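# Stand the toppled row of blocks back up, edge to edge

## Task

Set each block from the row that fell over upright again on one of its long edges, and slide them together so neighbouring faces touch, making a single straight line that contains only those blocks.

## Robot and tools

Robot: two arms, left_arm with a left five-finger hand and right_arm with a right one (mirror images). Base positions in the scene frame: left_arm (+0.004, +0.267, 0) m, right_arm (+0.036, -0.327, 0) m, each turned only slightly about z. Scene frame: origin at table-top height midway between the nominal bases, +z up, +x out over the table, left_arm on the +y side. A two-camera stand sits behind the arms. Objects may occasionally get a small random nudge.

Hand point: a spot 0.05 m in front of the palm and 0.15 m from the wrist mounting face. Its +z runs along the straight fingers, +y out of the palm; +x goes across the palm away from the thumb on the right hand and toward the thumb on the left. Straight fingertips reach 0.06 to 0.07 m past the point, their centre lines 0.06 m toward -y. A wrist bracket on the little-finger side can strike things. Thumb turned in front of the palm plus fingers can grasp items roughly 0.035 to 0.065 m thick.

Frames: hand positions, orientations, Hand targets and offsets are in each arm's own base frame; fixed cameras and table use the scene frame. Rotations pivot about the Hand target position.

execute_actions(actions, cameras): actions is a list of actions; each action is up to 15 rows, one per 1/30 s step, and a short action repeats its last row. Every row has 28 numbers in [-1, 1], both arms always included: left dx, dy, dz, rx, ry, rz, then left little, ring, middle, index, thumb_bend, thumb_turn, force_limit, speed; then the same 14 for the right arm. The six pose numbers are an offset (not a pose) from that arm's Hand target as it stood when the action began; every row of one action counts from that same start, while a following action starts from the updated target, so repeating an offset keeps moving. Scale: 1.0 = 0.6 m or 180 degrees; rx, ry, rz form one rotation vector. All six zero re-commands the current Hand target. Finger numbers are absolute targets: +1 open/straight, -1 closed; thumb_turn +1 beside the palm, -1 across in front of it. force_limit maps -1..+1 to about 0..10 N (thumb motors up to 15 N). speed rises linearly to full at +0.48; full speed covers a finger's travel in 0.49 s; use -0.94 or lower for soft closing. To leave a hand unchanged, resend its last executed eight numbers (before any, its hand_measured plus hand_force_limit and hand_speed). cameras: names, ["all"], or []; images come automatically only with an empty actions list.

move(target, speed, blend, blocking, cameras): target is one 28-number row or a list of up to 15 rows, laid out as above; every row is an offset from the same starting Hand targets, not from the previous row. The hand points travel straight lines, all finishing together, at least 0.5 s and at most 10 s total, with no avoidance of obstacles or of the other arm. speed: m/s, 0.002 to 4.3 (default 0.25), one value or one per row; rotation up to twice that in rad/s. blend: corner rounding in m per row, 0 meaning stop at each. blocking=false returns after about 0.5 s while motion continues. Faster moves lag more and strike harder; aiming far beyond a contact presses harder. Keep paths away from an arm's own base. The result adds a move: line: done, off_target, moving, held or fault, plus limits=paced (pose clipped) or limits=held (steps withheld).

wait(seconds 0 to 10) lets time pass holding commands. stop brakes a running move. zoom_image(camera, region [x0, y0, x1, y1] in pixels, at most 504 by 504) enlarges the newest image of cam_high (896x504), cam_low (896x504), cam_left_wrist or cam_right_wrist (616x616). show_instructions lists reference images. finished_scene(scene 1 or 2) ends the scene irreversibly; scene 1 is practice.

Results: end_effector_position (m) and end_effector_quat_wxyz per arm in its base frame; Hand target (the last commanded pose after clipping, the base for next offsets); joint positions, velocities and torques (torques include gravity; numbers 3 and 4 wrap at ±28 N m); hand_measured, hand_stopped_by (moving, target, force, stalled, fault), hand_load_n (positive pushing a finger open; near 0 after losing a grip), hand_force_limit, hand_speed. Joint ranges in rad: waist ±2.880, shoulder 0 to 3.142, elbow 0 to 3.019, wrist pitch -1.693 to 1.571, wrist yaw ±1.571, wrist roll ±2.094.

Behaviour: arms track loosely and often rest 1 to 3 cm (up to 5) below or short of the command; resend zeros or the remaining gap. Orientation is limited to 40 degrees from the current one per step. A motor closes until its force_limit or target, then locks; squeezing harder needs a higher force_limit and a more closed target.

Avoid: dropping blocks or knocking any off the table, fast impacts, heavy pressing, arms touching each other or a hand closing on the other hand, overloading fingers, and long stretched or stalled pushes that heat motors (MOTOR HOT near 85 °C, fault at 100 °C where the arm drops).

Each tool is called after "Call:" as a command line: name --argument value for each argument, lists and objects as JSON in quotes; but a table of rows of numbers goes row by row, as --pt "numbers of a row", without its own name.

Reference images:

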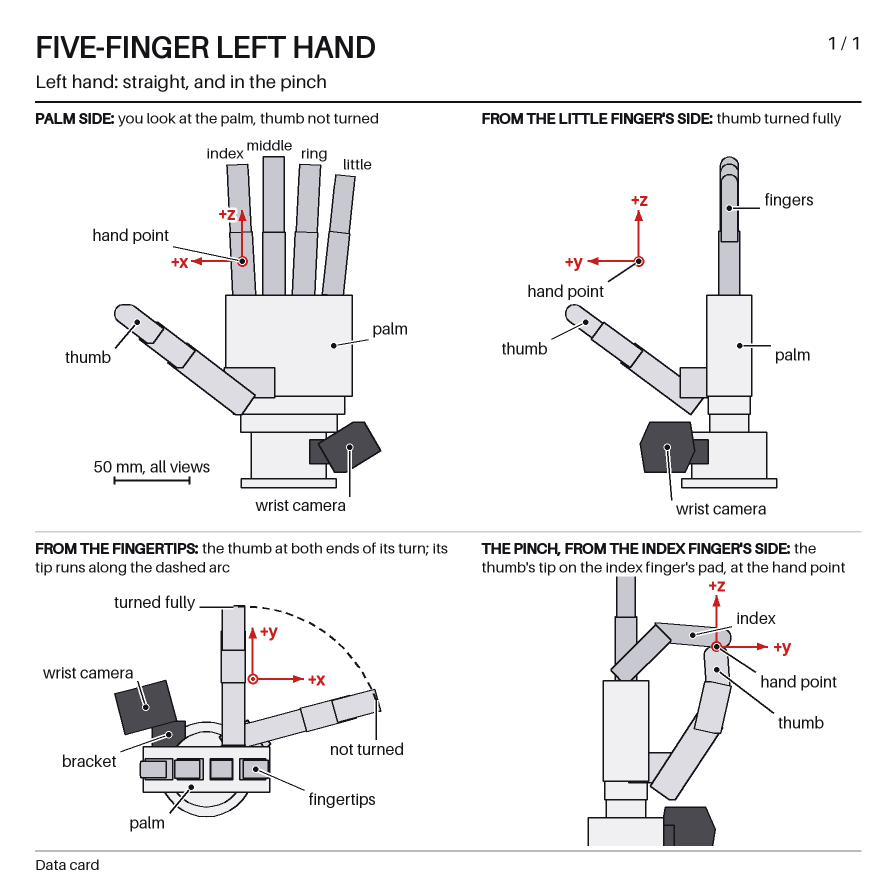

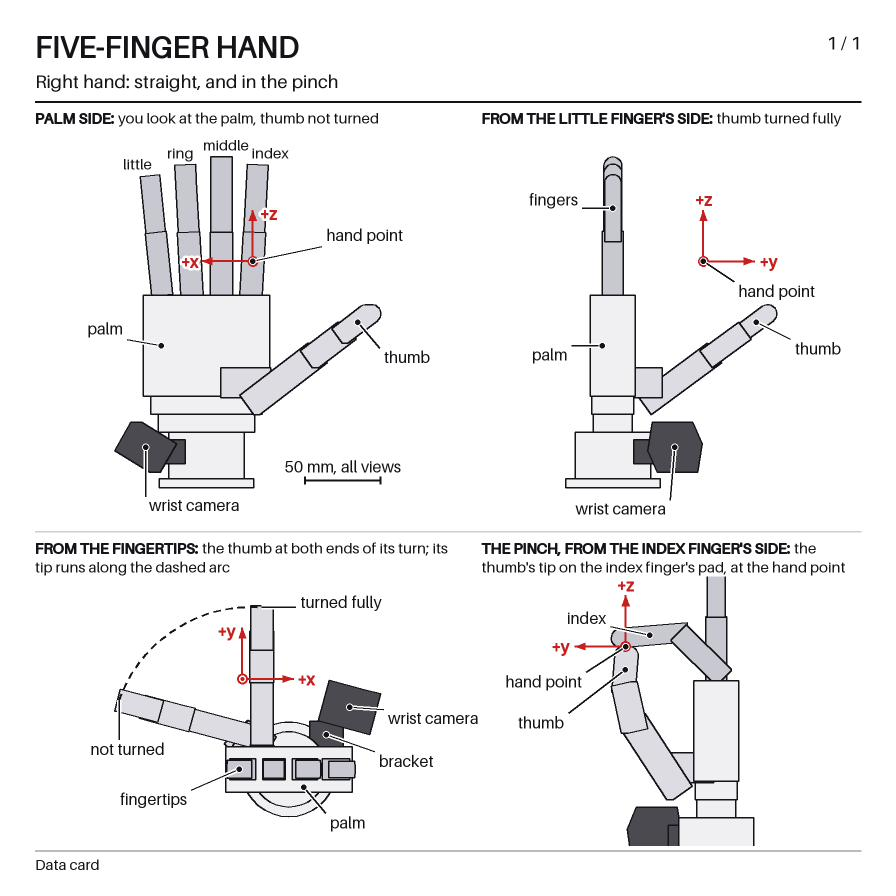

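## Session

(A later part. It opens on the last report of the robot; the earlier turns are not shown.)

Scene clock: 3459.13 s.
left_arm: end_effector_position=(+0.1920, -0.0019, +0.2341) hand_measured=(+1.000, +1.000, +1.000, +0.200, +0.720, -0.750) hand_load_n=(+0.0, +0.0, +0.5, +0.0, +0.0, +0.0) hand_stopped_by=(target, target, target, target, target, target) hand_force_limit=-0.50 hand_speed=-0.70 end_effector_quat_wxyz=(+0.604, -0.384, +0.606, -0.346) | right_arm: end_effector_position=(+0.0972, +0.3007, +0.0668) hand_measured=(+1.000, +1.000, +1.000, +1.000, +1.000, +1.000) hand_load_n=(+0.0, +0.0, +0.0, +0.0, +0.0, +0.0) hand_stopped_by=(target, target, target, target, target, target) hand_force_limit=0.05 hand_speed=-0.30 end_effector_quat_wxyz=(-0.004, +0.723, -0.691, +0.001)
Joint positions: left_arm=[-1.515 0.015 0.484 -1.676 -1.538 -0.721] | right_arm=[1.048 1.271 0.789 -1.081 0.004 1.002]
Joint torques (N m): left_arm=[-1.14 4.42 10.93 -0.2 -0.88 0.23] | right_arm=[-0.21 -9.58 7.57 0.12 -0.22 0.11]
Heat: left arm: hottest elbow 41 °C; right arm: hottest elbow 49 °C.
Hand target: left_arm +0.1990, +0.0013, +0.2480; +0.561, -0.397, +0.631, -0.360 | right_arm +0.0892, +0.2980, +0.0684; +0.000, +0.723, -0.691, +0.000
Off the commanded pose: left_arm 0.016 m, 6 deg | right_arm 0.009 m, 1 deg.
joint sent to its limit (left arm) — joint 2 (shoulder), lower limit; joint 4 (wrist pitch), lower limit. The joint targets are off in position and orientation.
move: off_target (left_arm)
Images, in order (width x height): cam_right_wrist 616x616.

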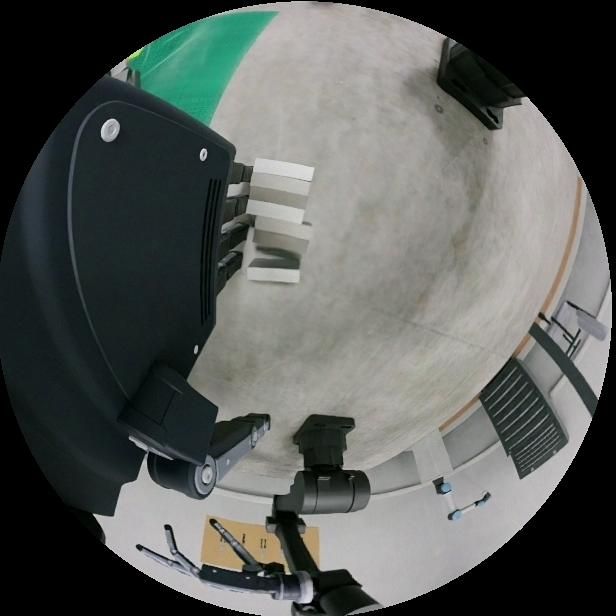

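Call:
move --target '[0,0,0,0,0,0,1,1,1,0.2,0.72,-0.75,-0.5,-0.7,-0.0092,-0.0005,0.001,0,0,0,1,1,1,1,1,1,0.05,-0.3]' --speed 0.02 --cameras '["cam_right_wrist"]'

Call:
zoom_image --camera "cam_right_wrist" --region '[210, 140, 380, 300]'

Scene clock: 3463.73 s.
left_arm: end_effector_position=(+0.1920, -0.0019, +0.2341) hand_measured=(+1.000, +1.000, +1.000, +0.200, +0.720, -0.750) hand_load_n=(+0.0, +0.0, +0.0, +0.0, +0.0, +0.0) hand_stopped_by=(target, target, target, target, target, target) hand_force_limit=-0.50 hand_speed=-0.70 end_effector_quat_wxyz=(+0.604, -0.384, +0.606, -0.346) | right_arm: end_effector_position=(+0.0918, +0.3006, +0.0669) hand_measured=(+1.000, +1.000, +1.000, +1.000, +1.000, +1.000) hand_load_n=(+0.0, +0.0, +0.0, +0.0, +0.0, +0.0) hand_stopped_by=(target, target, target, target, target, target) hand_force_limit=0.05 hand_speed=-0.30 end_effector_quat_wxyz=(-0.004, +0.723, -0.691, +0.002)
Joint positions: left_arm=[-1.515 0.015 0.484 -1.676 -1.538 -0.721] | right_arm=[1.063 1.264 0.783 -1.083 0.005 1.017]
Joint torques (N m): left_arm=[-1.14 4.48 10.95 -0.2 -0.88 0.23] | right_arm=[-0.79 -9.76 7.6 0.16 -0.25 0.16]
Heat: left arm: hottest elbow 41 °C; right arm: hottest elbow 48 °C.
Hand target: left_arm +0.1990, +0.0013, +0.2480; +0.561, -0.397, +0.631, -0.360 | right_arm +0.0837, +0.2977, +0.0691; +0.000, +0.723, -0.691, -0.001
Off the commanded pose: left_arm 0.016 m, 6 deg | right_arm 0.009 m, 1 deg.
joint sent to its limit (left arm) — joint 2 (shoulder), lower limit; joint 4 (wrist pitch), lower limit. The joint targets are off in position and orientation.
move: off_target (left_arm)
Images, in order (width x height): cam_right_wrist 616x616.

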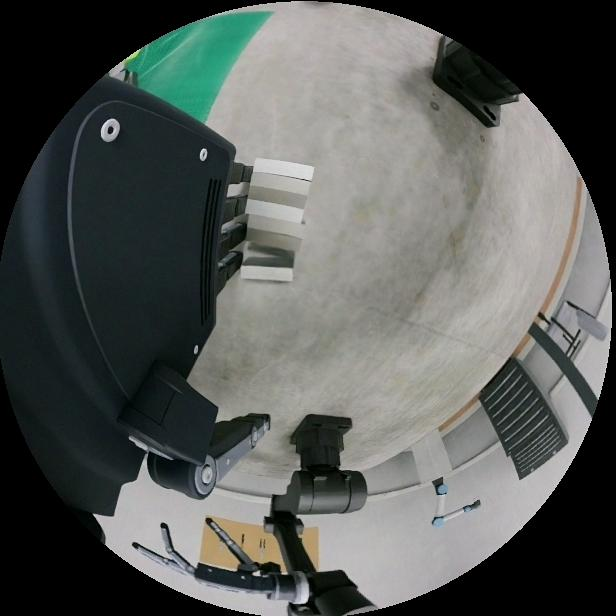

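Scaled by 2.965 from the camera's 616x616 image, which has a finer 880x880 frame.

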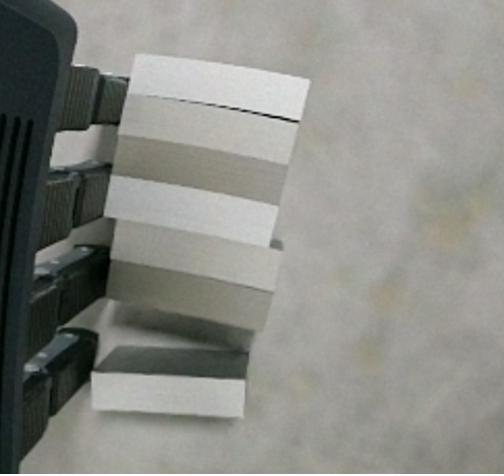

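Call:
move --target '[0,0,0,0,0,0,1,1,1,0.2,0.72,-0.75,-0.5,-0.7,-0.006,-0.0003,0.001,0,0,0,1,1,1,1,1,1,0.05,-0.3]' --speed 0.02 --cameras '["cam_right_wrist"]'

Call:
zoom_image --camera "cam_right_wrist" --region '[210, 140, 380, 300]'

Scene clock: 3470.23 s.
left_arm: end_effector_position=(+0.1920, -0.0019, +0.2341) hand_measured=(+1.000, +1.000, +1.000, +0.200, +0.720, -0.750) hand_load_n=(+0.0, +0.0, +0.0, +0.0, +0.0, +0.0) hand_stopped_by=(target, target, target, target, target, target) hand_force_limit=-0.50 hand_speed=-0.70 end_effector_quat_wxyz=(+0.604, -0.384, +0.606, -0.346) | right_arm: end_effector_position=(+0.0880, +0.3004, +0.0670) hand_measured=(+1.000, +1.000, +1.000, +1.000, +1.000, +1.000) hand_load_n=(+0.0, +0.0, +0.0, +0.0, +0.0, +0.0) hand_stopped_by=(target, target, target, target, target, target) hand_force_limit=0.05 hand_speed=-0.30 end_effector_quat_wxyz=(-0.004, +0.723, -0.691, +0.002)
Joint positions: left_arm=[-1.515 0.015 0.484 -1.676 -1.538 -0.721] | right_arm=[1.073 1.259 0.779 -1.085 0.006 1.027]
Joint torques (N m): left_arm=[-1.14 4.42 10.93 -0.21 -0.88 0.23] | right_arm=[-0.85 -9.58 7.73 -0.03 -0.25 0.07]
Heat: left arm: hottest elbow 41 °C; right arm: hottest elbow 48 °C.
Hand target: left_arm +0.1990, +0.0013, +0.2480; +0.561, -0.397, +0.631, -0.360 | right_arm +0.0801, +0.2976, +0.0697; +0.000, +0.723, -0.691, +0.000
Off the commanded pose: left_arm 0.016 m, 6 deg | right_arm 0.009 m, 1 deg.
joint sent to its limit (left arm) — joint 2 (shoulder), lower limit; joint 4 (wrist pitch), lower limit. The joint targets are off in position and orientation.
move: off_target (left_arm)
Images, in order (width x height): cam_right_wrist 616x616.

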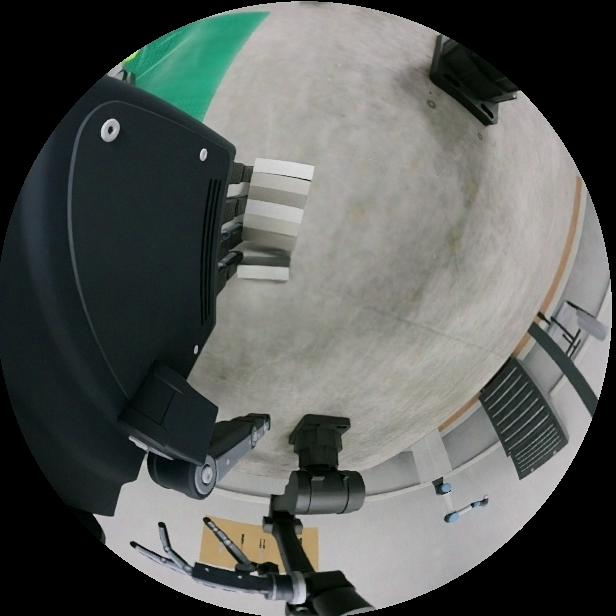

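Scaled by 2.965 from the camera's 616x616 image, which has a finer 880x880 frame.

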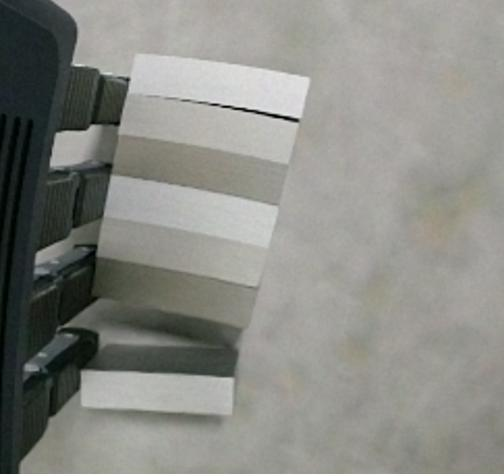

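Call:
move --pt "0 0 0 0 0 0 1 1 1 0.2 0.72 -0.75 -0.5 -0.7 0.055 0.002 0.0 0 0 0 1 1 1 1 1 1 0.05 -0.3" --pt "0 0 0 0 0 0 1 1 1 0.2 0.72 -0.75 -0.5 -0.7 0.06 0.002 0.17 0 0 0 1 1 1 1 1 1 0.05 -0.3" --speed '[0.04,0.12]' --blend '[0.005,0]' --cameras '["cam_high","cam_right_wrist"]'

Call:
zoom_image --camera "cam_right_wrist" --region '[210, 140, 380, 300]'

Call:
zoom_image --camera "cam_high" --region '[570, 190, 660, 280]'

Scene clock: 3487.73 s.
left_arm: end_effector_position=(+0.1920, -0.0019, +0.2341) hand_measured=(+1.000, +1.000, +1.000, +0.200, +0.720, -0.750) hand_load_n=(+0.0, +0.0, +0.0, +0.0, +0.0, +0.0) hand_stopped_by=(target, target, target, target, target, target) hand_force_limit=-0.50 hand_speed=-0.70 end_effector_quat_wxyz=(+0.604, -0.384, +0.606, -0.346) | right_arm: end_effector_position=(+0.1057, +0.2890, +0.1514) hand_measured=(+1.000, +1.000, +1.000, +1.000, +1.000, +1.000) hand_load_n=(+0.0, +0.0, +0.0, +0.0, +0.0, +0.0) hand_stopped_by=(target, target, target, target, target, target) hand_force_limit=0.05 hand_speed=-0.30 end_effector_quat_wxyz=(+0.024, +0.722, -0.692, +0.003)
Joint positions: left_arm=[-1.515 0.015 0.484 -1.676 -1.538 -0.721] | right_arm=[1 1.21 0.972 -1.381 -0.003 0.958]
Joint torques (N m): left_arm=[-1.14 4.42 10.95 -0.21 -0.88 0.23] | right_arm=[-2.32 -9.23 12.96 0.21 0.12 -0.2]
Heat: left arm: hottest elbow 41 °C; right arm: hottest elbow 48 °C.
Hand target: left_arm +0.1990, +0.0013, +0.2480; +0.561, -0.397, +0.631, -0.360 | right_arm +0.1162, +0.2988, +0.1717; +0.000, +0.723, -0.691, +0.000
Off the commanded pose: left_arm 0.016 m, 6 deg | right_arm 0.025 m, 3 deg.
joint sent to its limit (left arm) — joint 2 (shoulder), lower limit; joint 4 (wrist pitch), lower limit. The joint targets are off in position and orientation.
move: off_target (left_arm, right_arm)
Images, in order (width x height): cam_high 896x504, cam_right_wrist 616x616.

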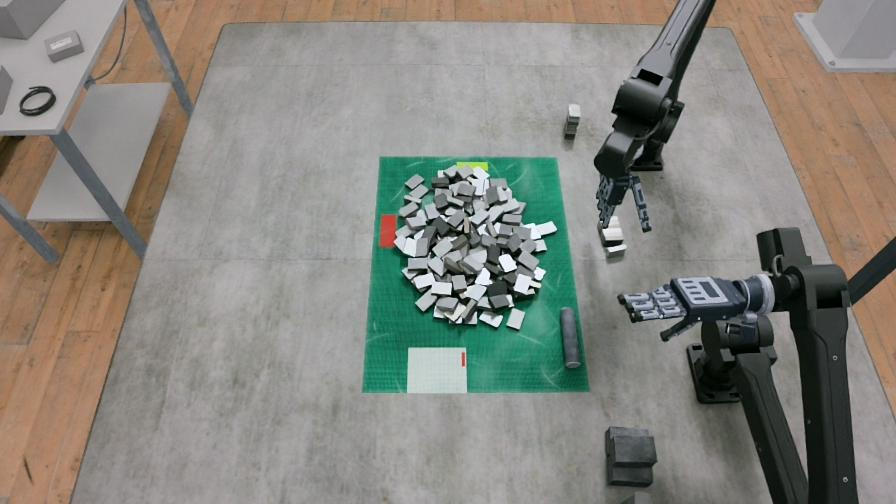

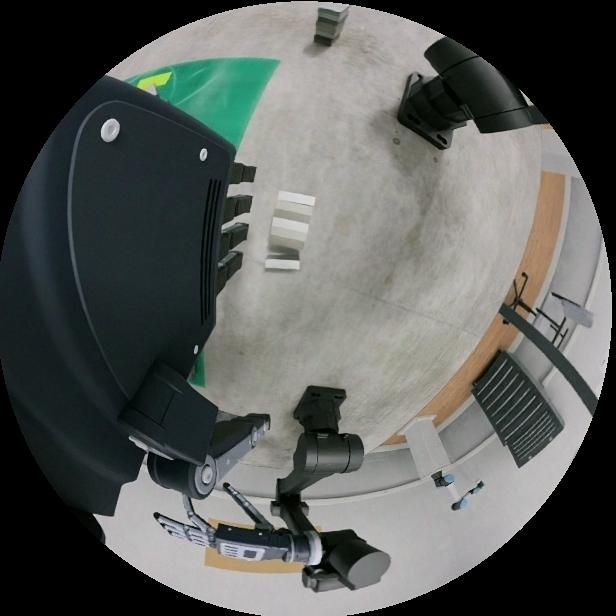

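Scaled by 2.965 from the camera's 616x616 image, which has a finer 880x880 frame.

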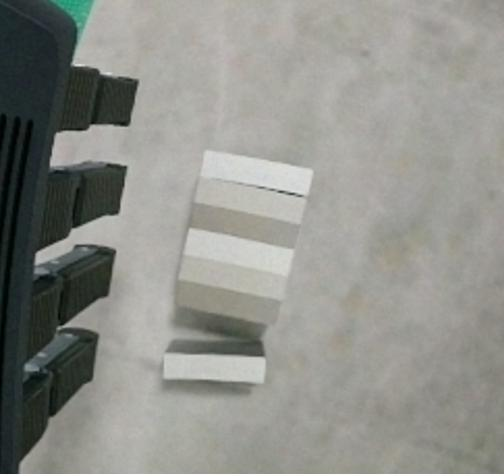

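Scaled by 5.600 from the camera's 896x504 image, which has a finer 1280x720 frame.

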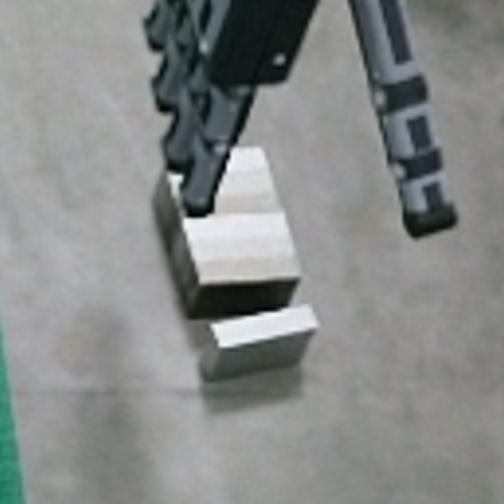

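Call:
move --target '[0,0,0,0,0,0,1,1,1,0.2,0.72,-0.75,-0.5,-0.7,-0.005,0.004,0.0,0,0,0.5056,1,1,1,1,1,1,0.05,-0.3]' --speed 0.4 --cameras '["cam_high","cam_right_wrist"]'

Call:
zoom_image --camera "cam_right_wrist" --region '[210, 140, 380, 300]'

Scene clock: 3512.07 s.
left_arm: end_effector_position=(+0.1920, -0.0019, +0.2341) hand_measured=(+1.000, +1.000, +1.000, +0.200, +0.720, -0.750) hand_load_n=(+0.0, +0.0, +0.0, +0.0, +0.0, +0.0) hand_stopped_by=(target, target, target, target, target, target) hand_force_limit=-0.50 hand_speed=-0.70 end_effector_quat_wxyz=(+0.604, -0.384, +0.606, -0.346) | right_arm: end_effector_position=(+0.1071, +0.2824, +0.1638) hand_measured=(+1.000, +1.000, +1.000, +1.000, +1.000, +1.000) hand_load_n=(+0.0, +0.0, +0.0, +0.0, +0.0, +0.0) hand_stopped_by=(target, target, target, target, target, target) hand_force_limit=0.05 hand_speed=-0.30 end_effector_quat_wxyz=(+0.016, +1.000, +0.023, -0.005)
Joint positions: left_arm=[-1.515 0.015 0.484 -1.676 -1.538 -0.721] | right_arm=[1.199 1.353 1.128 -1.379 0.003 -0.418]
Joint torques (N m): left_arm=[-1.14 4.48 10.95 -0.21 -0.88 0.22] | right_arm=[-1.03 -9.17 12.94 0.68 -0.09 -0.2]
Heat: left arm: hottest elbow 42 °C; right arm: hottest elbow 54 °C.
Hand target: left_arm +0.1990, +0.0013, +0.2480; +0.561, -0.397, +0.631, -0.360 | right_arm +0.1131, +0.3012, +0.1717; +0.000, +1.000, +0.032, +0.000
Off the commanded pose: left_arm 0.016 m, 6 deg | right_arm 0.021 m, 2 deg.
joint sent to its limit (left arm) — joint 2 (shoulder), lower limit; joint 4 (wrist pitch), lower limit. The joint targets are off in position and orientation.
move: off_target (left_arm, right_arm)
Images, in order (width x height): cam_high 896x504, cam_right_wrist 616x616.

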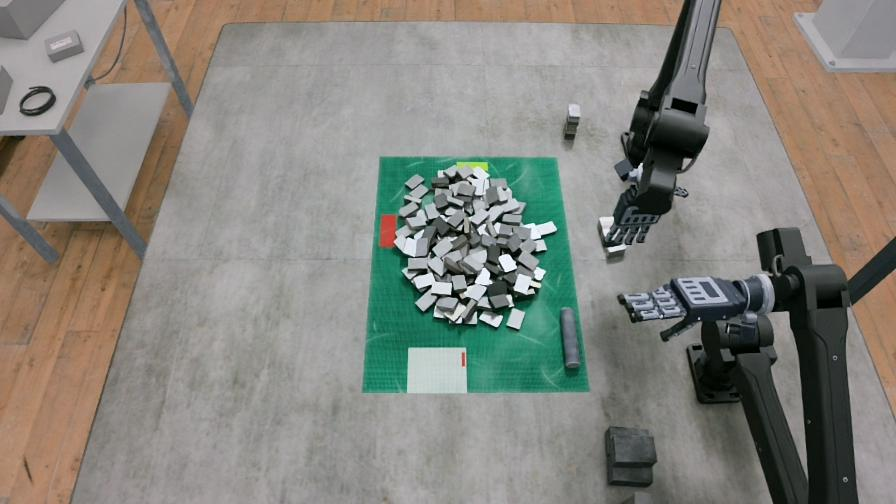

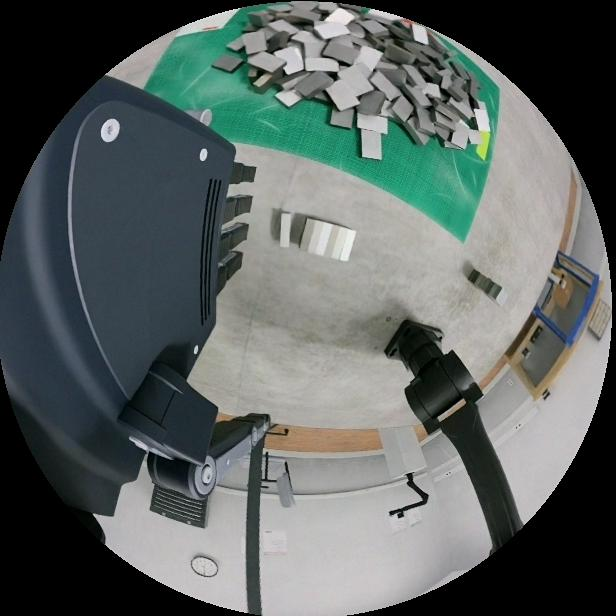

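Scaled by 2.965 from the camera's 616x616 image, which has a finer 880x880 frame.

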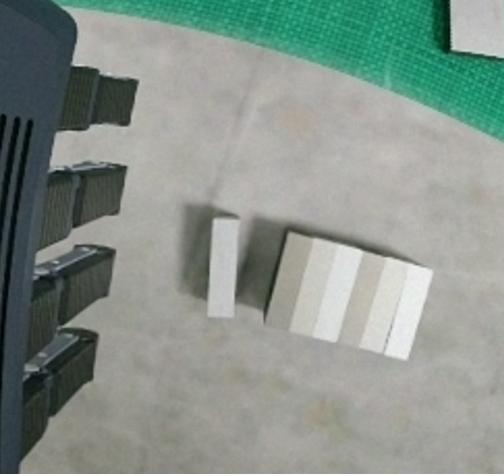

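Call:
move --target '[0,0,0,0,0,0,1,1,1,0.2,0.72,-0.75,-0.5,-0.7,0.005,0.012,-0.115,0,0,0,1,1,1,1,1,1,0.05,-0.3]' --speed 0.12 --cameras '["cam_high","cam_right_wrist"]'

Call:
zoom_image --camera "cam_right_wrist" --region '[210, 140, 380, 300]'

Call:
zoom_image --camera "cam_high" --region '[570, 190, 660, 280]'

Scene clock: 3542.70 s.
left_arm: end_effector_position=(+0.1920, -0.0019, +0.2341) hand_measured=(+1.000, +1.000, +1.000, +0.200, +0.720, -0.750) hand_load_n=(+0.0, +0.0, +0.0, +0.0, +0.0, +0.0) hand_stopped_by=(target, target, target, target, target, target) hand_force_limit=-0.50 hand_speed=-0.70 end_effector_quat_wxyz=(+0.604, -0.384, +0.606, -0.346) | right_arm: end_effector_position=(+0.1158, +0.3048, +0.1079) hand_measured=(+1.000, +1.000, +1.000, +1.000, +1.000, +1.000) hand_load_n=(+0.0, +0.0, +0.0, +0.0, +0.0, +0.0) hand_stopped_by=(target, target, target, target, target, target) hand_force_limit=0.05 hand_speed=-0.30 end_effector_quat_wxyz=(-0.001, +1.000, +0.024, +0.002)
Joint positions: left_arm=[-1.515 0.015 0.484 -1.676 -1.538 -0.721] | right_arm=[1.199 1.433 1.061 -1.197 0.003 -0.419]
Joint torques (N m): left_arm=[-1.14 4.42 10.95 -0.21 -0.88 0.23] | right_arm=[-0.62 -11.46 9.01 0.65 -0.1 -0.22]
Heat: left arm: hottest elbow 42 °C; right arm: hottest elbow 55 °C.
Hand target: left_arm +0.1990, +0.0013, +0.2480; +0.561, -0.397, +0.631, -0.360 | right_arm +0.1161, +0.3084, +0.1027; +0.000, +1.000, +0.032, -0.001
Off the commanded pose: left_arm 0.016 m, 6 deg | right_arm 0.006 m, 1 deg.
joint sent to its limit (left arm) — joint 2 (shoulder), lower limit; joint 4 (wrist pitch), lower limit. The joint targets are off in position and orientation.
move: off_target (left_arm)
Images, in order (width x height): cam_high 896x504, cam_right_wrist 616x616.

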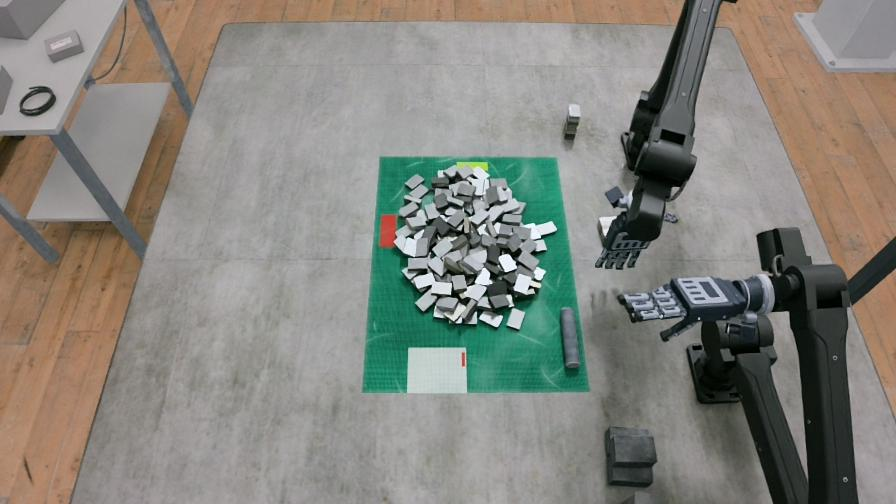

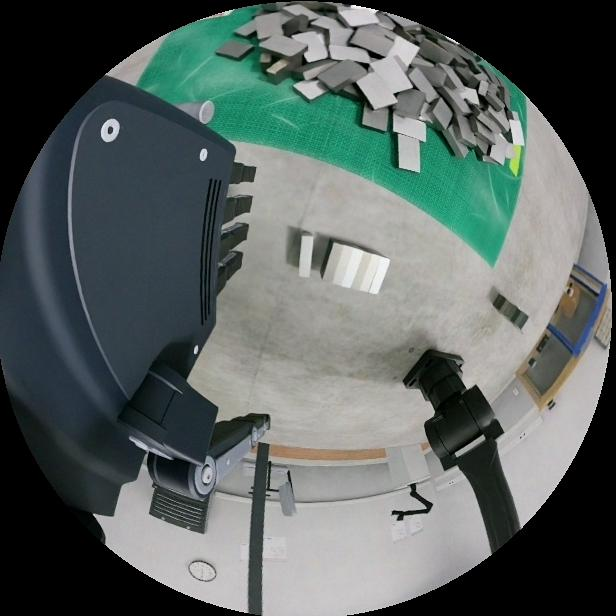

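Scaled by 2.965 from the camera's 616x616 image, which has a finer 880x880 frame.

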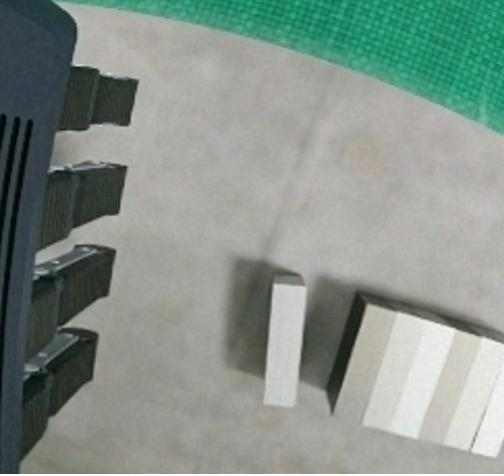

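Scaled by 5.600 from the camera's 896x504 image, which has a finer 1280x720 frame.

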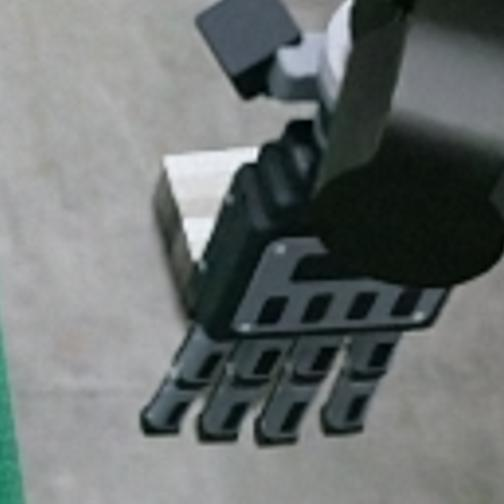

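Call:
move --pt "0 0 0 0 0 0 1 1 1 0.2 0.72 -0.75 -0.5 -0.7 0.005 0 -0.055 0 0 0 1 1 1 1 1 1 0.05 -0.3" --pt "0 0 0 0 0 0 1 1 1 0.2 0.72 -0.75 -0.5 -0.7 0.007 -0.0417 -0.055 0 0 0 1 1 1 1 1 1 0.05 -0.3" --speed '[0.08,0.05]' --cameras '["cam_high","cam_right_wrist"]'

Call:
zoom_image --camera "cam_right_wrist" --region '[210, 140, 380, 300]'

Scene clock: 3558.33 s.
left_arm: end_effector_position=(+0.1920, -0.0019, +0.2341) hand_measured=(+1.000, +1.000, +1.000, +0.200, +0.720, -0.750) hand_load_n=(+0.0, +0.0, -0.5, +0.0, +0.0, +0.0) hand_stopped_by=(target, target, target, target, target, target) hand_force_limit=-0.50 hand_speed=-0.70 end_effector_quat_wxyz=(+0.604, -0.384, +0.606, -0.346) | right_arm: end_effector_position=(+0.1170, +0.2856, +0.0677) hand_measured=(+1.000, +1.000, +1.000, +1.000, +1.000, +1.000) hand_load_n=(+0.0, +0.0, +0.0, +0.0, +0.0, +0.0) hand_stopped_by=(target, target, target, target, target, target) hand_force_limit=0.05 hand_speed=-0.30 end_effector_quat_wxyz=(+0.006, +1.000, +0.029, -0.004)
Joint positions: left_arm=[-1.515 0.015 0.484 -1.676 -1.538 -0.721] | right_arm=[1.177 1.448 0.958 -1.095 -0.002 -0.452]
Joint torques (N m): left_arm=[-1.14 4.42 10.95 -0.21 -0.88 0.23] | right_arm=[-2.96 -13.39 7.88 0.79 0.07 -0.24]
Heat: left arm: hottest elbow 42 °C; right arm: hottest elbow 54 °C.
Hand target: left_arm +0.1990, +0.0013, +0.2480; +0.561, -0.397, +0.631, -0.360 | right_arm +0.1203, +0.2833, +0.0697; +0.000, +1.000, +0.031, +0.000
Off the commanded pose: left_arm 0.016 m, 6 deg | right_arm 0.004 m, 1 deg.
joint sent to its limit (left arm) — joint 2 (shoulder), lower limit; joint 4 (wrist pitch), lower limit. The joint targets are off in position and orientation.
move: off_target (left_arm)
Images, in order (width x height): cam_high 896x504, cam_right_wrist 616x616.

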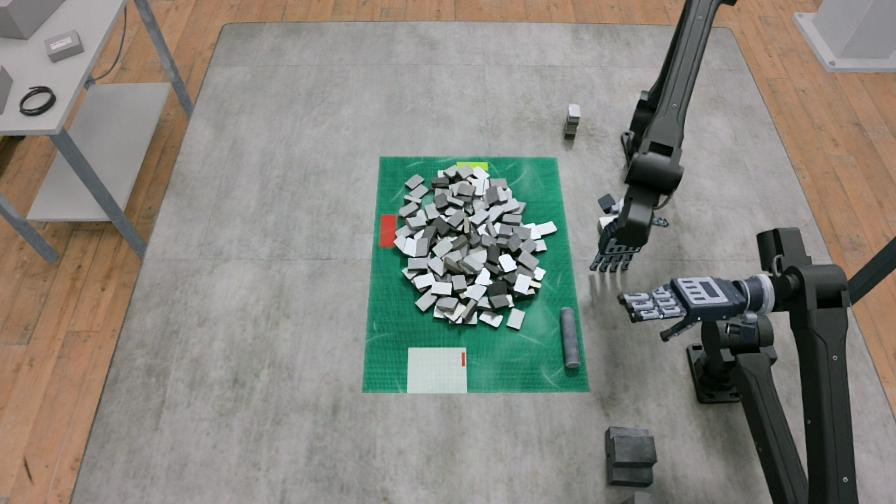

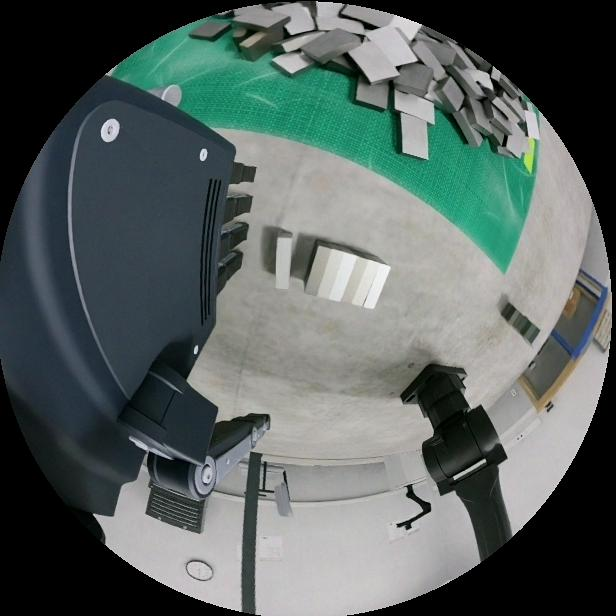

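Scaled by 2.965 from the camera's 616x616 image, which has a finer 880x880 frame.

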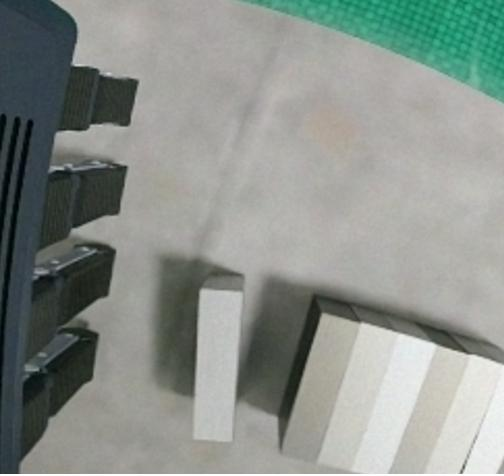

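Call:
move --target '[0,0,0,0,0,0,1,1,1,0.2,0.72,-0.75,-0.5,-0.7,-0.0057,-0.0567,0.006,0,0,0,1,1,1,1,1,1,0.05,-0.3]' --speed 0.03 --cameras '["cam_right_wrist"]'

Call:
zoom_image --camera "cam_right_wrist" --region '[210, 140, 380, 300]'

Scene clock: 3568.23 s.
left_arm: end_effector_position=(+0.1920, -0.0019, +0.2341) hand_measured=(+1.000, +1.000, +1.000, +0.200, +0.720, -0.750) hand_load_n=(+0.0, +0.0, +0.0, +0.0, +0.0, +0.0) hand_stopped_by=(target, target, target, target, target, target) hand_force_limit=-0.50 hand_speed=-0.70 end_effector_quat_wxyz=(+0.604, -0.384, +0.606, -0.346) | right_arm: end_effector_position=(+0.1140, +0.2521, +0.0684) hand_measured=(+1.000, +1.000, +1.000, +1.000, +1.000, +1.000) hand_load_n=(+0.0, +0.0, +0.0, +0.0, +0.0, +0.0) hand_stopped_by=(target, target, target, target, target, target) hand_force_limit=0.05 hand_speed=-0.30 end_effector_quat_wxyz=(+0.005, +1.000, +0.030, -0.004)
Joint positions: left_arm=[-1.515 0.015 0.484 -1.676 -1.538 -0.721] | right_arm=[1.148 1.364 0.875 -1.095 -0.002 -0.482]
Joint torques (N m): left_arm=[-1.08 4.42 10.95 -0.21 -0.88 0.23] | right_arm=[-2.08 -11.46 8.16 0.17 0.11 -0.21]
Heat: left arm: hottest elbow 42 °C; right arm: hottest elbow 53 °C.
Hand target: left_arm +0.1990, +0.0013, +0.2480; +0.561, -0.397, +0.631, -0.360 | right_arm +0.1169, +0.2493, +0.0732; +0.001, +1.000, +0.032, -0.001
Off the commanded pose: left_arm 0.016 m, 6 deg | right_arm 0.006 m, 1 deg.
joint sent to its limit (left arm) — joint 2 (shoulder), lower limit; joint 4 (wrist pitch), lower limit. The joint targets are off in position and orientation.
move: off_target (left_arm)
Images, in order (width x height): cam_right_wrist 616x616.

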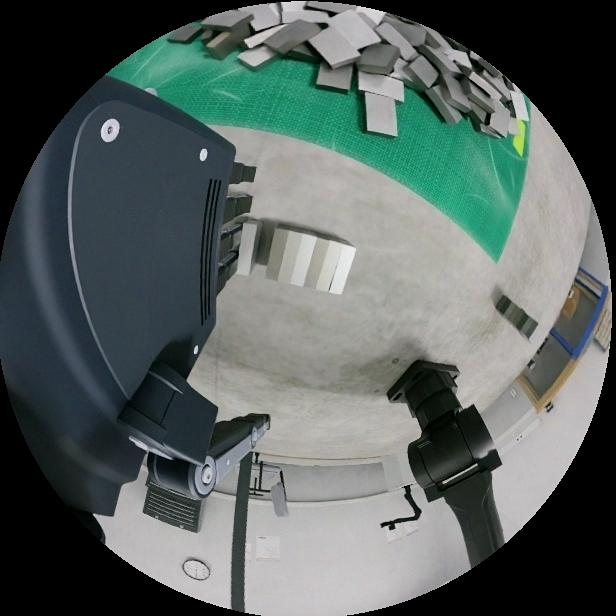

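Scaled by 2.965 from the camera's 616x616 image, which has a finer 880x880 frame.

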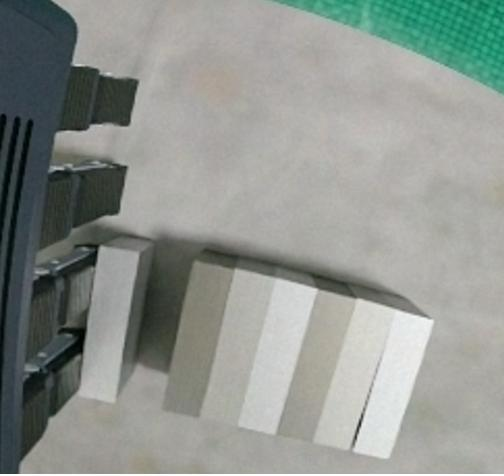

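Call:
move --target '[0,0,0,0,0,0,1,1,1,0.2,0.72,-0.75,-0.5,-0.7,0.0045,-0.03,0.001,0,0,0,1,1,1,1,1,1,0.05,-0.3]' --speed 0.02 --cameras '["cam_right_wrist"]'

Call:
zoom_image --camera "cam_right_wrist" --region '[210, 140, 380, 300]'

Scene clock: 3577.00 s.
left_arm: end_effector_position=(+0.1920, -0.0019, +0.2341) hand_measured=(+1.000, +1.000, +1.000, +0.200, +0.720, -0.750) hand_load_n=(+0.0, +0.0, +0.0, +0.0, +0.0, +0.0) hand_stopped_by=(target, target, target, target, target, target) hand_force_limit=-0.50 hand_speed=-0.70 end_effector_quat_wxyz=(+0.604, -0.384, +0.606, -0.346) | right_arm: end_effector_position=(+0.1170, +0.2370, +0.0699) hand_measured=(+1.000, +1.000, +1.000, +1.000, +1.000, +1.000) hand_load_n=(+0.0, +0.0, +0.0, +0.0, +0.0, +0.0) hand_stopped_by=(target, target, target, target, target, target) hand_force_limit=0.05 hand_speed=-0.30 end_effector_quat_wxyz=(+0.001, +1.000, +0.029, -0.002)
Joint positions: left_arm=[-1.515 0.015 0.484 -1.676 -1.538 -0.721] | right_arm=[1.121 1.322 0.842 -1.095 -0.002 -0.508]
Joint torques (N m): left_arm=[-1.14 4.42 10.95 -0.2 -0.88 0.23] | right_arm=[-1.96 -11.28 7.45 0.05 0.16 -0.23]
Heat: left arm: hottest elbow 42 °C; right arm: hottest elbow 52 °C.
Hand target: left_arm +0.1990, +0.0013, +0.2480; +0.561, -0.397, +0.631, -0.360 | right_arm +0.1196, +0.2314, +0.0739; +0.000, +1.000, +0.032, +0.000
Off the commanded pose: left_arm 0.016 m, 6 deg | right_arm 0.007 m, 0 deg.
joint sent to its limit (left arm) — joint 2 (shoulder), lower limit; joint 4 (wrist pitch), lower limit. The joint targets are off in position and orientation.
move: off_target (left_arm)
Images, in order (width x height): cam_right_wrist 616x616.

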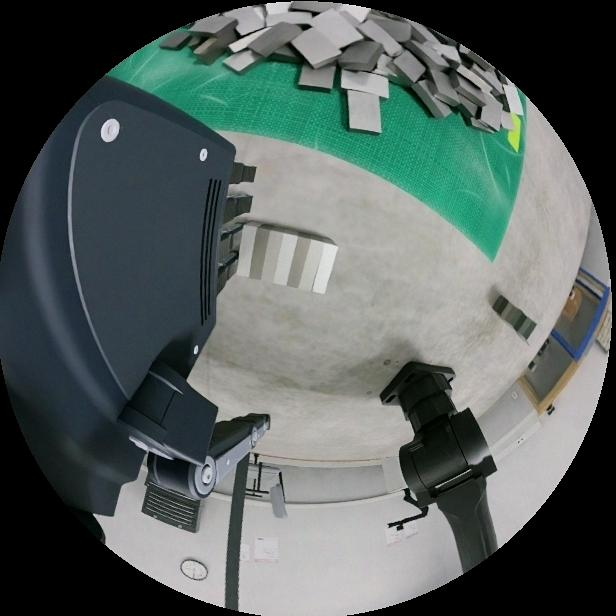

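Scaled by 2.965 from the camera's 616x616 image, which has a finer 880x880 frame.

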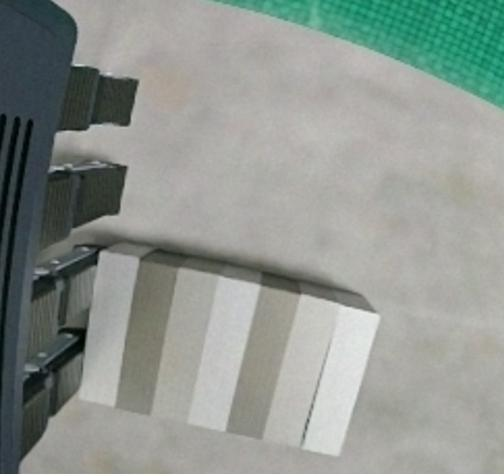

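Call:
move --target '[0,0,0,0,0,0,1,1,1,0.2,0.72,-0.75,-0.5,-0.7,0.0008,-0.018,0.001,0,0,0,1,1,1,1,1,1,0.05,-0.3]' --speed 0.02 --cameras '["cam_right_wrist"]'

Call:
zoom_image --camera "cam_right_wrist" --region '[230, 200, 350, 310]'

Scene clock: 3584.27 s.
left_arm: end_effector_position=(+0.1920, -0.0019, +0.2341) hand_measured=(+1.000, +1.000, +1.000, +0.200, +0.720, -0.750) hand_load_n=(+0.0, +0.0, +0.0, +0.0, +0.0, +0.0) hand_stopped_by=(target, target, target, target, target, target) hand_force_limit=-0.50 hand_speed=-0.70 end_effector_quat_wxyz=(+0.604, -0.384, +0.606, -0.346) | right_arm: end_effector_position=(+0.1180, +0.2275, +0.0702) hand_measured=(+1.000, +1.000, +1.000, +1.000, +1.000, +1.000) hand_load_n=(+0.0, +0.0, +0.0, +0.0, +0.0, +0.0) hand_stopped_by=(target, target, target, target, target, target) hand_force_limit=0.05 hand_speed=-0.30 end_effector_quat_wxyz=(-0.001, +1.000, +0.029, -0.002)
Joint positions: left_arm=[-1.515 0.015 0.484 -1.676 -1.538 -0.721] | right_arm=[1.105 1.296 0.82 -1.095 -0.004 -0.524]
Joint torques (N m): left_arm=[-1.08 4.48 10.95 -0.21 -0.88 0.22] | right_arm=[-1.61 -10.7 7.87 0.2 0.09 -0.25]
Heat: left arm: hottest elbow 42 °C; right arm: hottest elbow 51 °C.
Hand target: left_arm +0.1990, +0.0013, +0.2480; +0.561, -0.397, +0.631, -0.360 | right_arm +0.1200, +0.2204, +0.0744; +0.001, +1.000, +0.031, +0.000
Off the commanded pose: left_arm 0.016 m, 6 deg | right_arm 0.008 m, 0 deg.
joint sent to its limit (left arm) — joint 2 (shoulder), lower limit; joint 4 (wrist pitch), lower limit. The joint targets are off in position and orientation.
move: off_target (left_arm)
Images, in order (width x height): cam_right_wrist 616x616.

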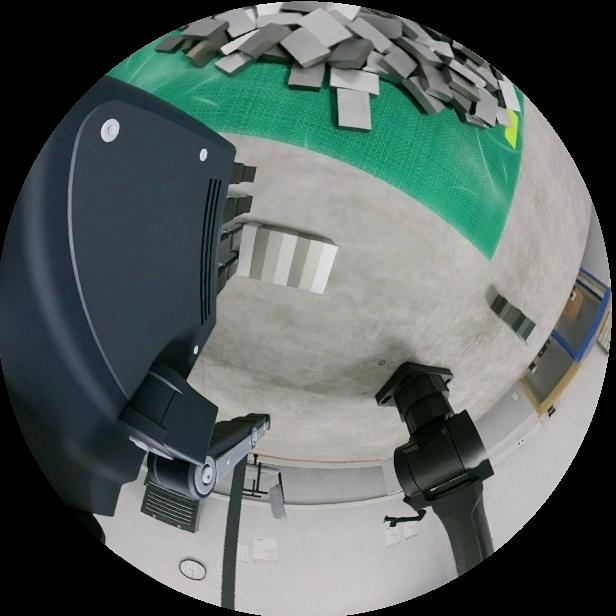

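Scaled by 4.200 from the camera's 616x616 image, which has a finer 880x880 frame.

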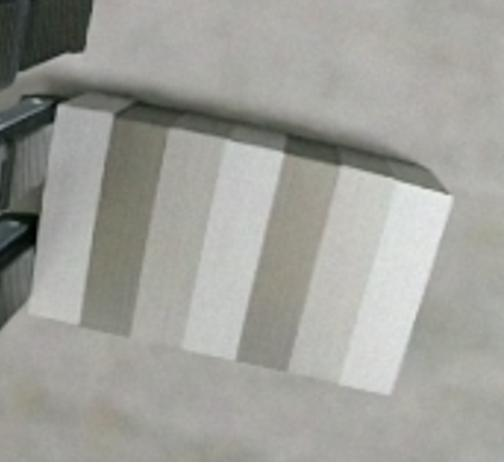

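Call:
move --pt "0 0 0 0 0 0 1 1 1 0.2 0.72 -0.75 -0.5 -0.7 -0.002 0.06 0.0 0 0 0 1 1 1 1 1 1 0.05 -0.3" --pt "0 0 0 0 0 0 1 1 1 0.2 0.72 -0.75 -0.5 -0.7 -0.002 0.075 0.2 0 0 0 1 1 1 1 1 1 0.05 -0.3" --speed '[0.05,0.15]' --blend '[0.005,0]' --cameras '["cam_high","cam_right_wrist"]'

Call:
zoom_image --camera "cam_right_wrist" --region '[230, 170, 400, 310]'

Call:
zoom_image --camera "cam_high" --region '[570, 190, 660, 280]'

Scene clock: 3593.77 s.
left_arm: end_effector_position=(+0.1920, -0.0019, +0.2341) hand_measured=(+1.000, +1.000, +1.000, +0.200, +0.720, -0.750) hand_load_n=(+0.0, +0.0, +0.0, +0.0, +0.5, +0.0) hand_stopped_by=(target, target, target, target, target, target) hand_force_limit=-0.50 hand_speed=-0.70 end_effector_quat_wxyz=(+0.604, -0.384, +0.606, -0.346) | right_arm: end_effector_position=(+0.1161, +0.2522, +0.1768) hand_measured=(+1.000, +1.000, +1.000, +1.000, +1.000, +1.000) hand_load_n=(+0.0, +0.0, +0.0, +0.0, +0.0, +0.0) hand_stopped_by=(target, target, target, target, target, target) hand_force_limit=0.05 hand_speed=-0.30 end_effector_quat_wxyz=(+0.021, +0.999, +0.033, -0.012)
Joint positions: left_arm=[-1.515 0.015 0.484 -1.676 -1.538 -0.721] | right_arm=[1.144 1.292 1.103 -1.43 -0.003 -0.493]
Joint torques (N m): left_arm=[-1.14 4.42 10.95 -0.2 -0.88 0.22] | right_arm=[-0.26 -11.93 12.82 0.13 0.09 0.02]
Heat: left arm: hottest elbow 42 °C; right arm: hottest elbow 51 °C.
Hand target: left_arm +0.1990, +0.0013, +0.2480; +0.561, -0.397, +0.631, -0.360 | right_arm +0.1189, +0.2655, +0.1945; +0.000, +1.000, +0.031, +0.000
Off the commanded pose: left_arm 0.016 m, 6 deg | right_arm 0.022 m, 3 deg.
joint sent to its limit (left arm) — joint 2 (shoulder), lower limit; joint 4 (wrist pitch), lower limit. The joint targets are off in position and orientation.
move: off_target (left_arm, right_arm)
Images, in order (width x height): cam_high 896x504, cam_right_wrist 616x616.

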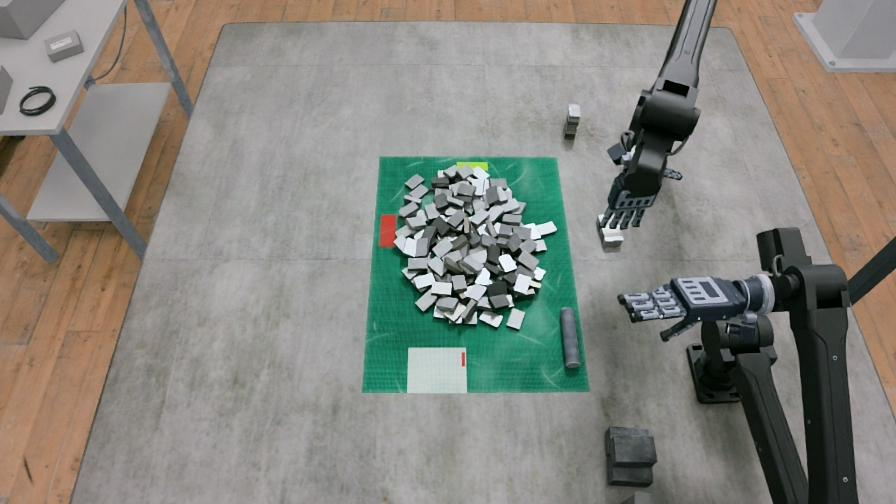

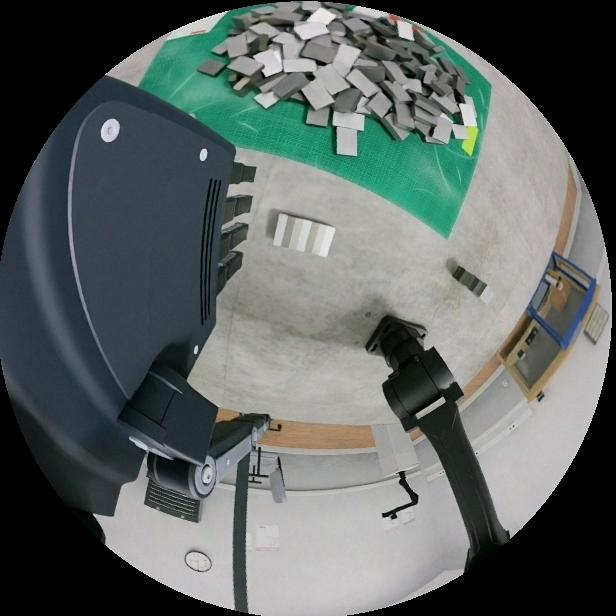

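Scaled by 2.965 from the camera's 616x616 image, which has a finer 880x880 frame.

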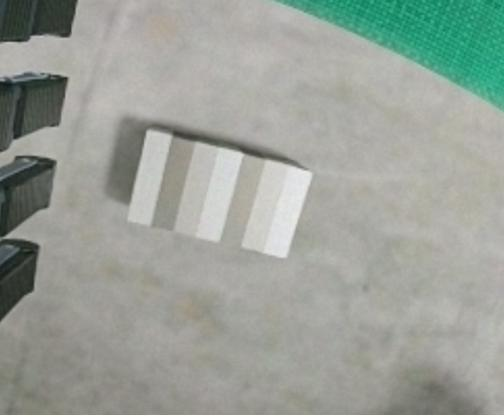

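Scaled by 5.600 from the camera's 896x504 image, which has a finer 1280x720 frame.

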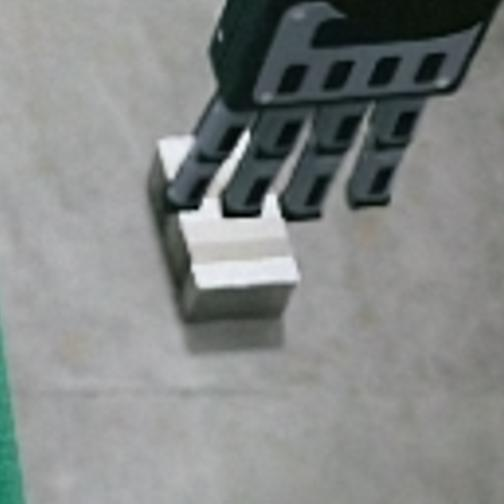

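Call:
zoom_image --camera "cam_right_wrist" --region '[268, 205, 342, 265]'

Scaled by 6.811 from the camera's 616x616 image, which has a finer 880x880 frame.

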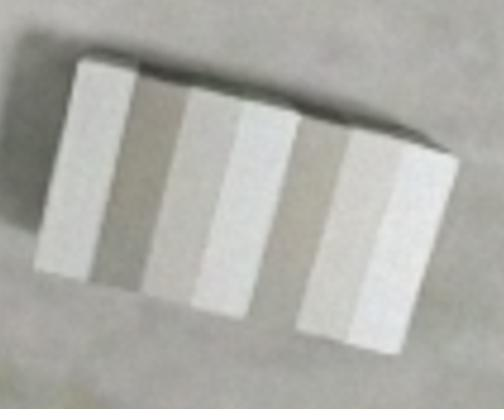

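Call:
finished_scene --scene 2

The scene is finished: the task was done.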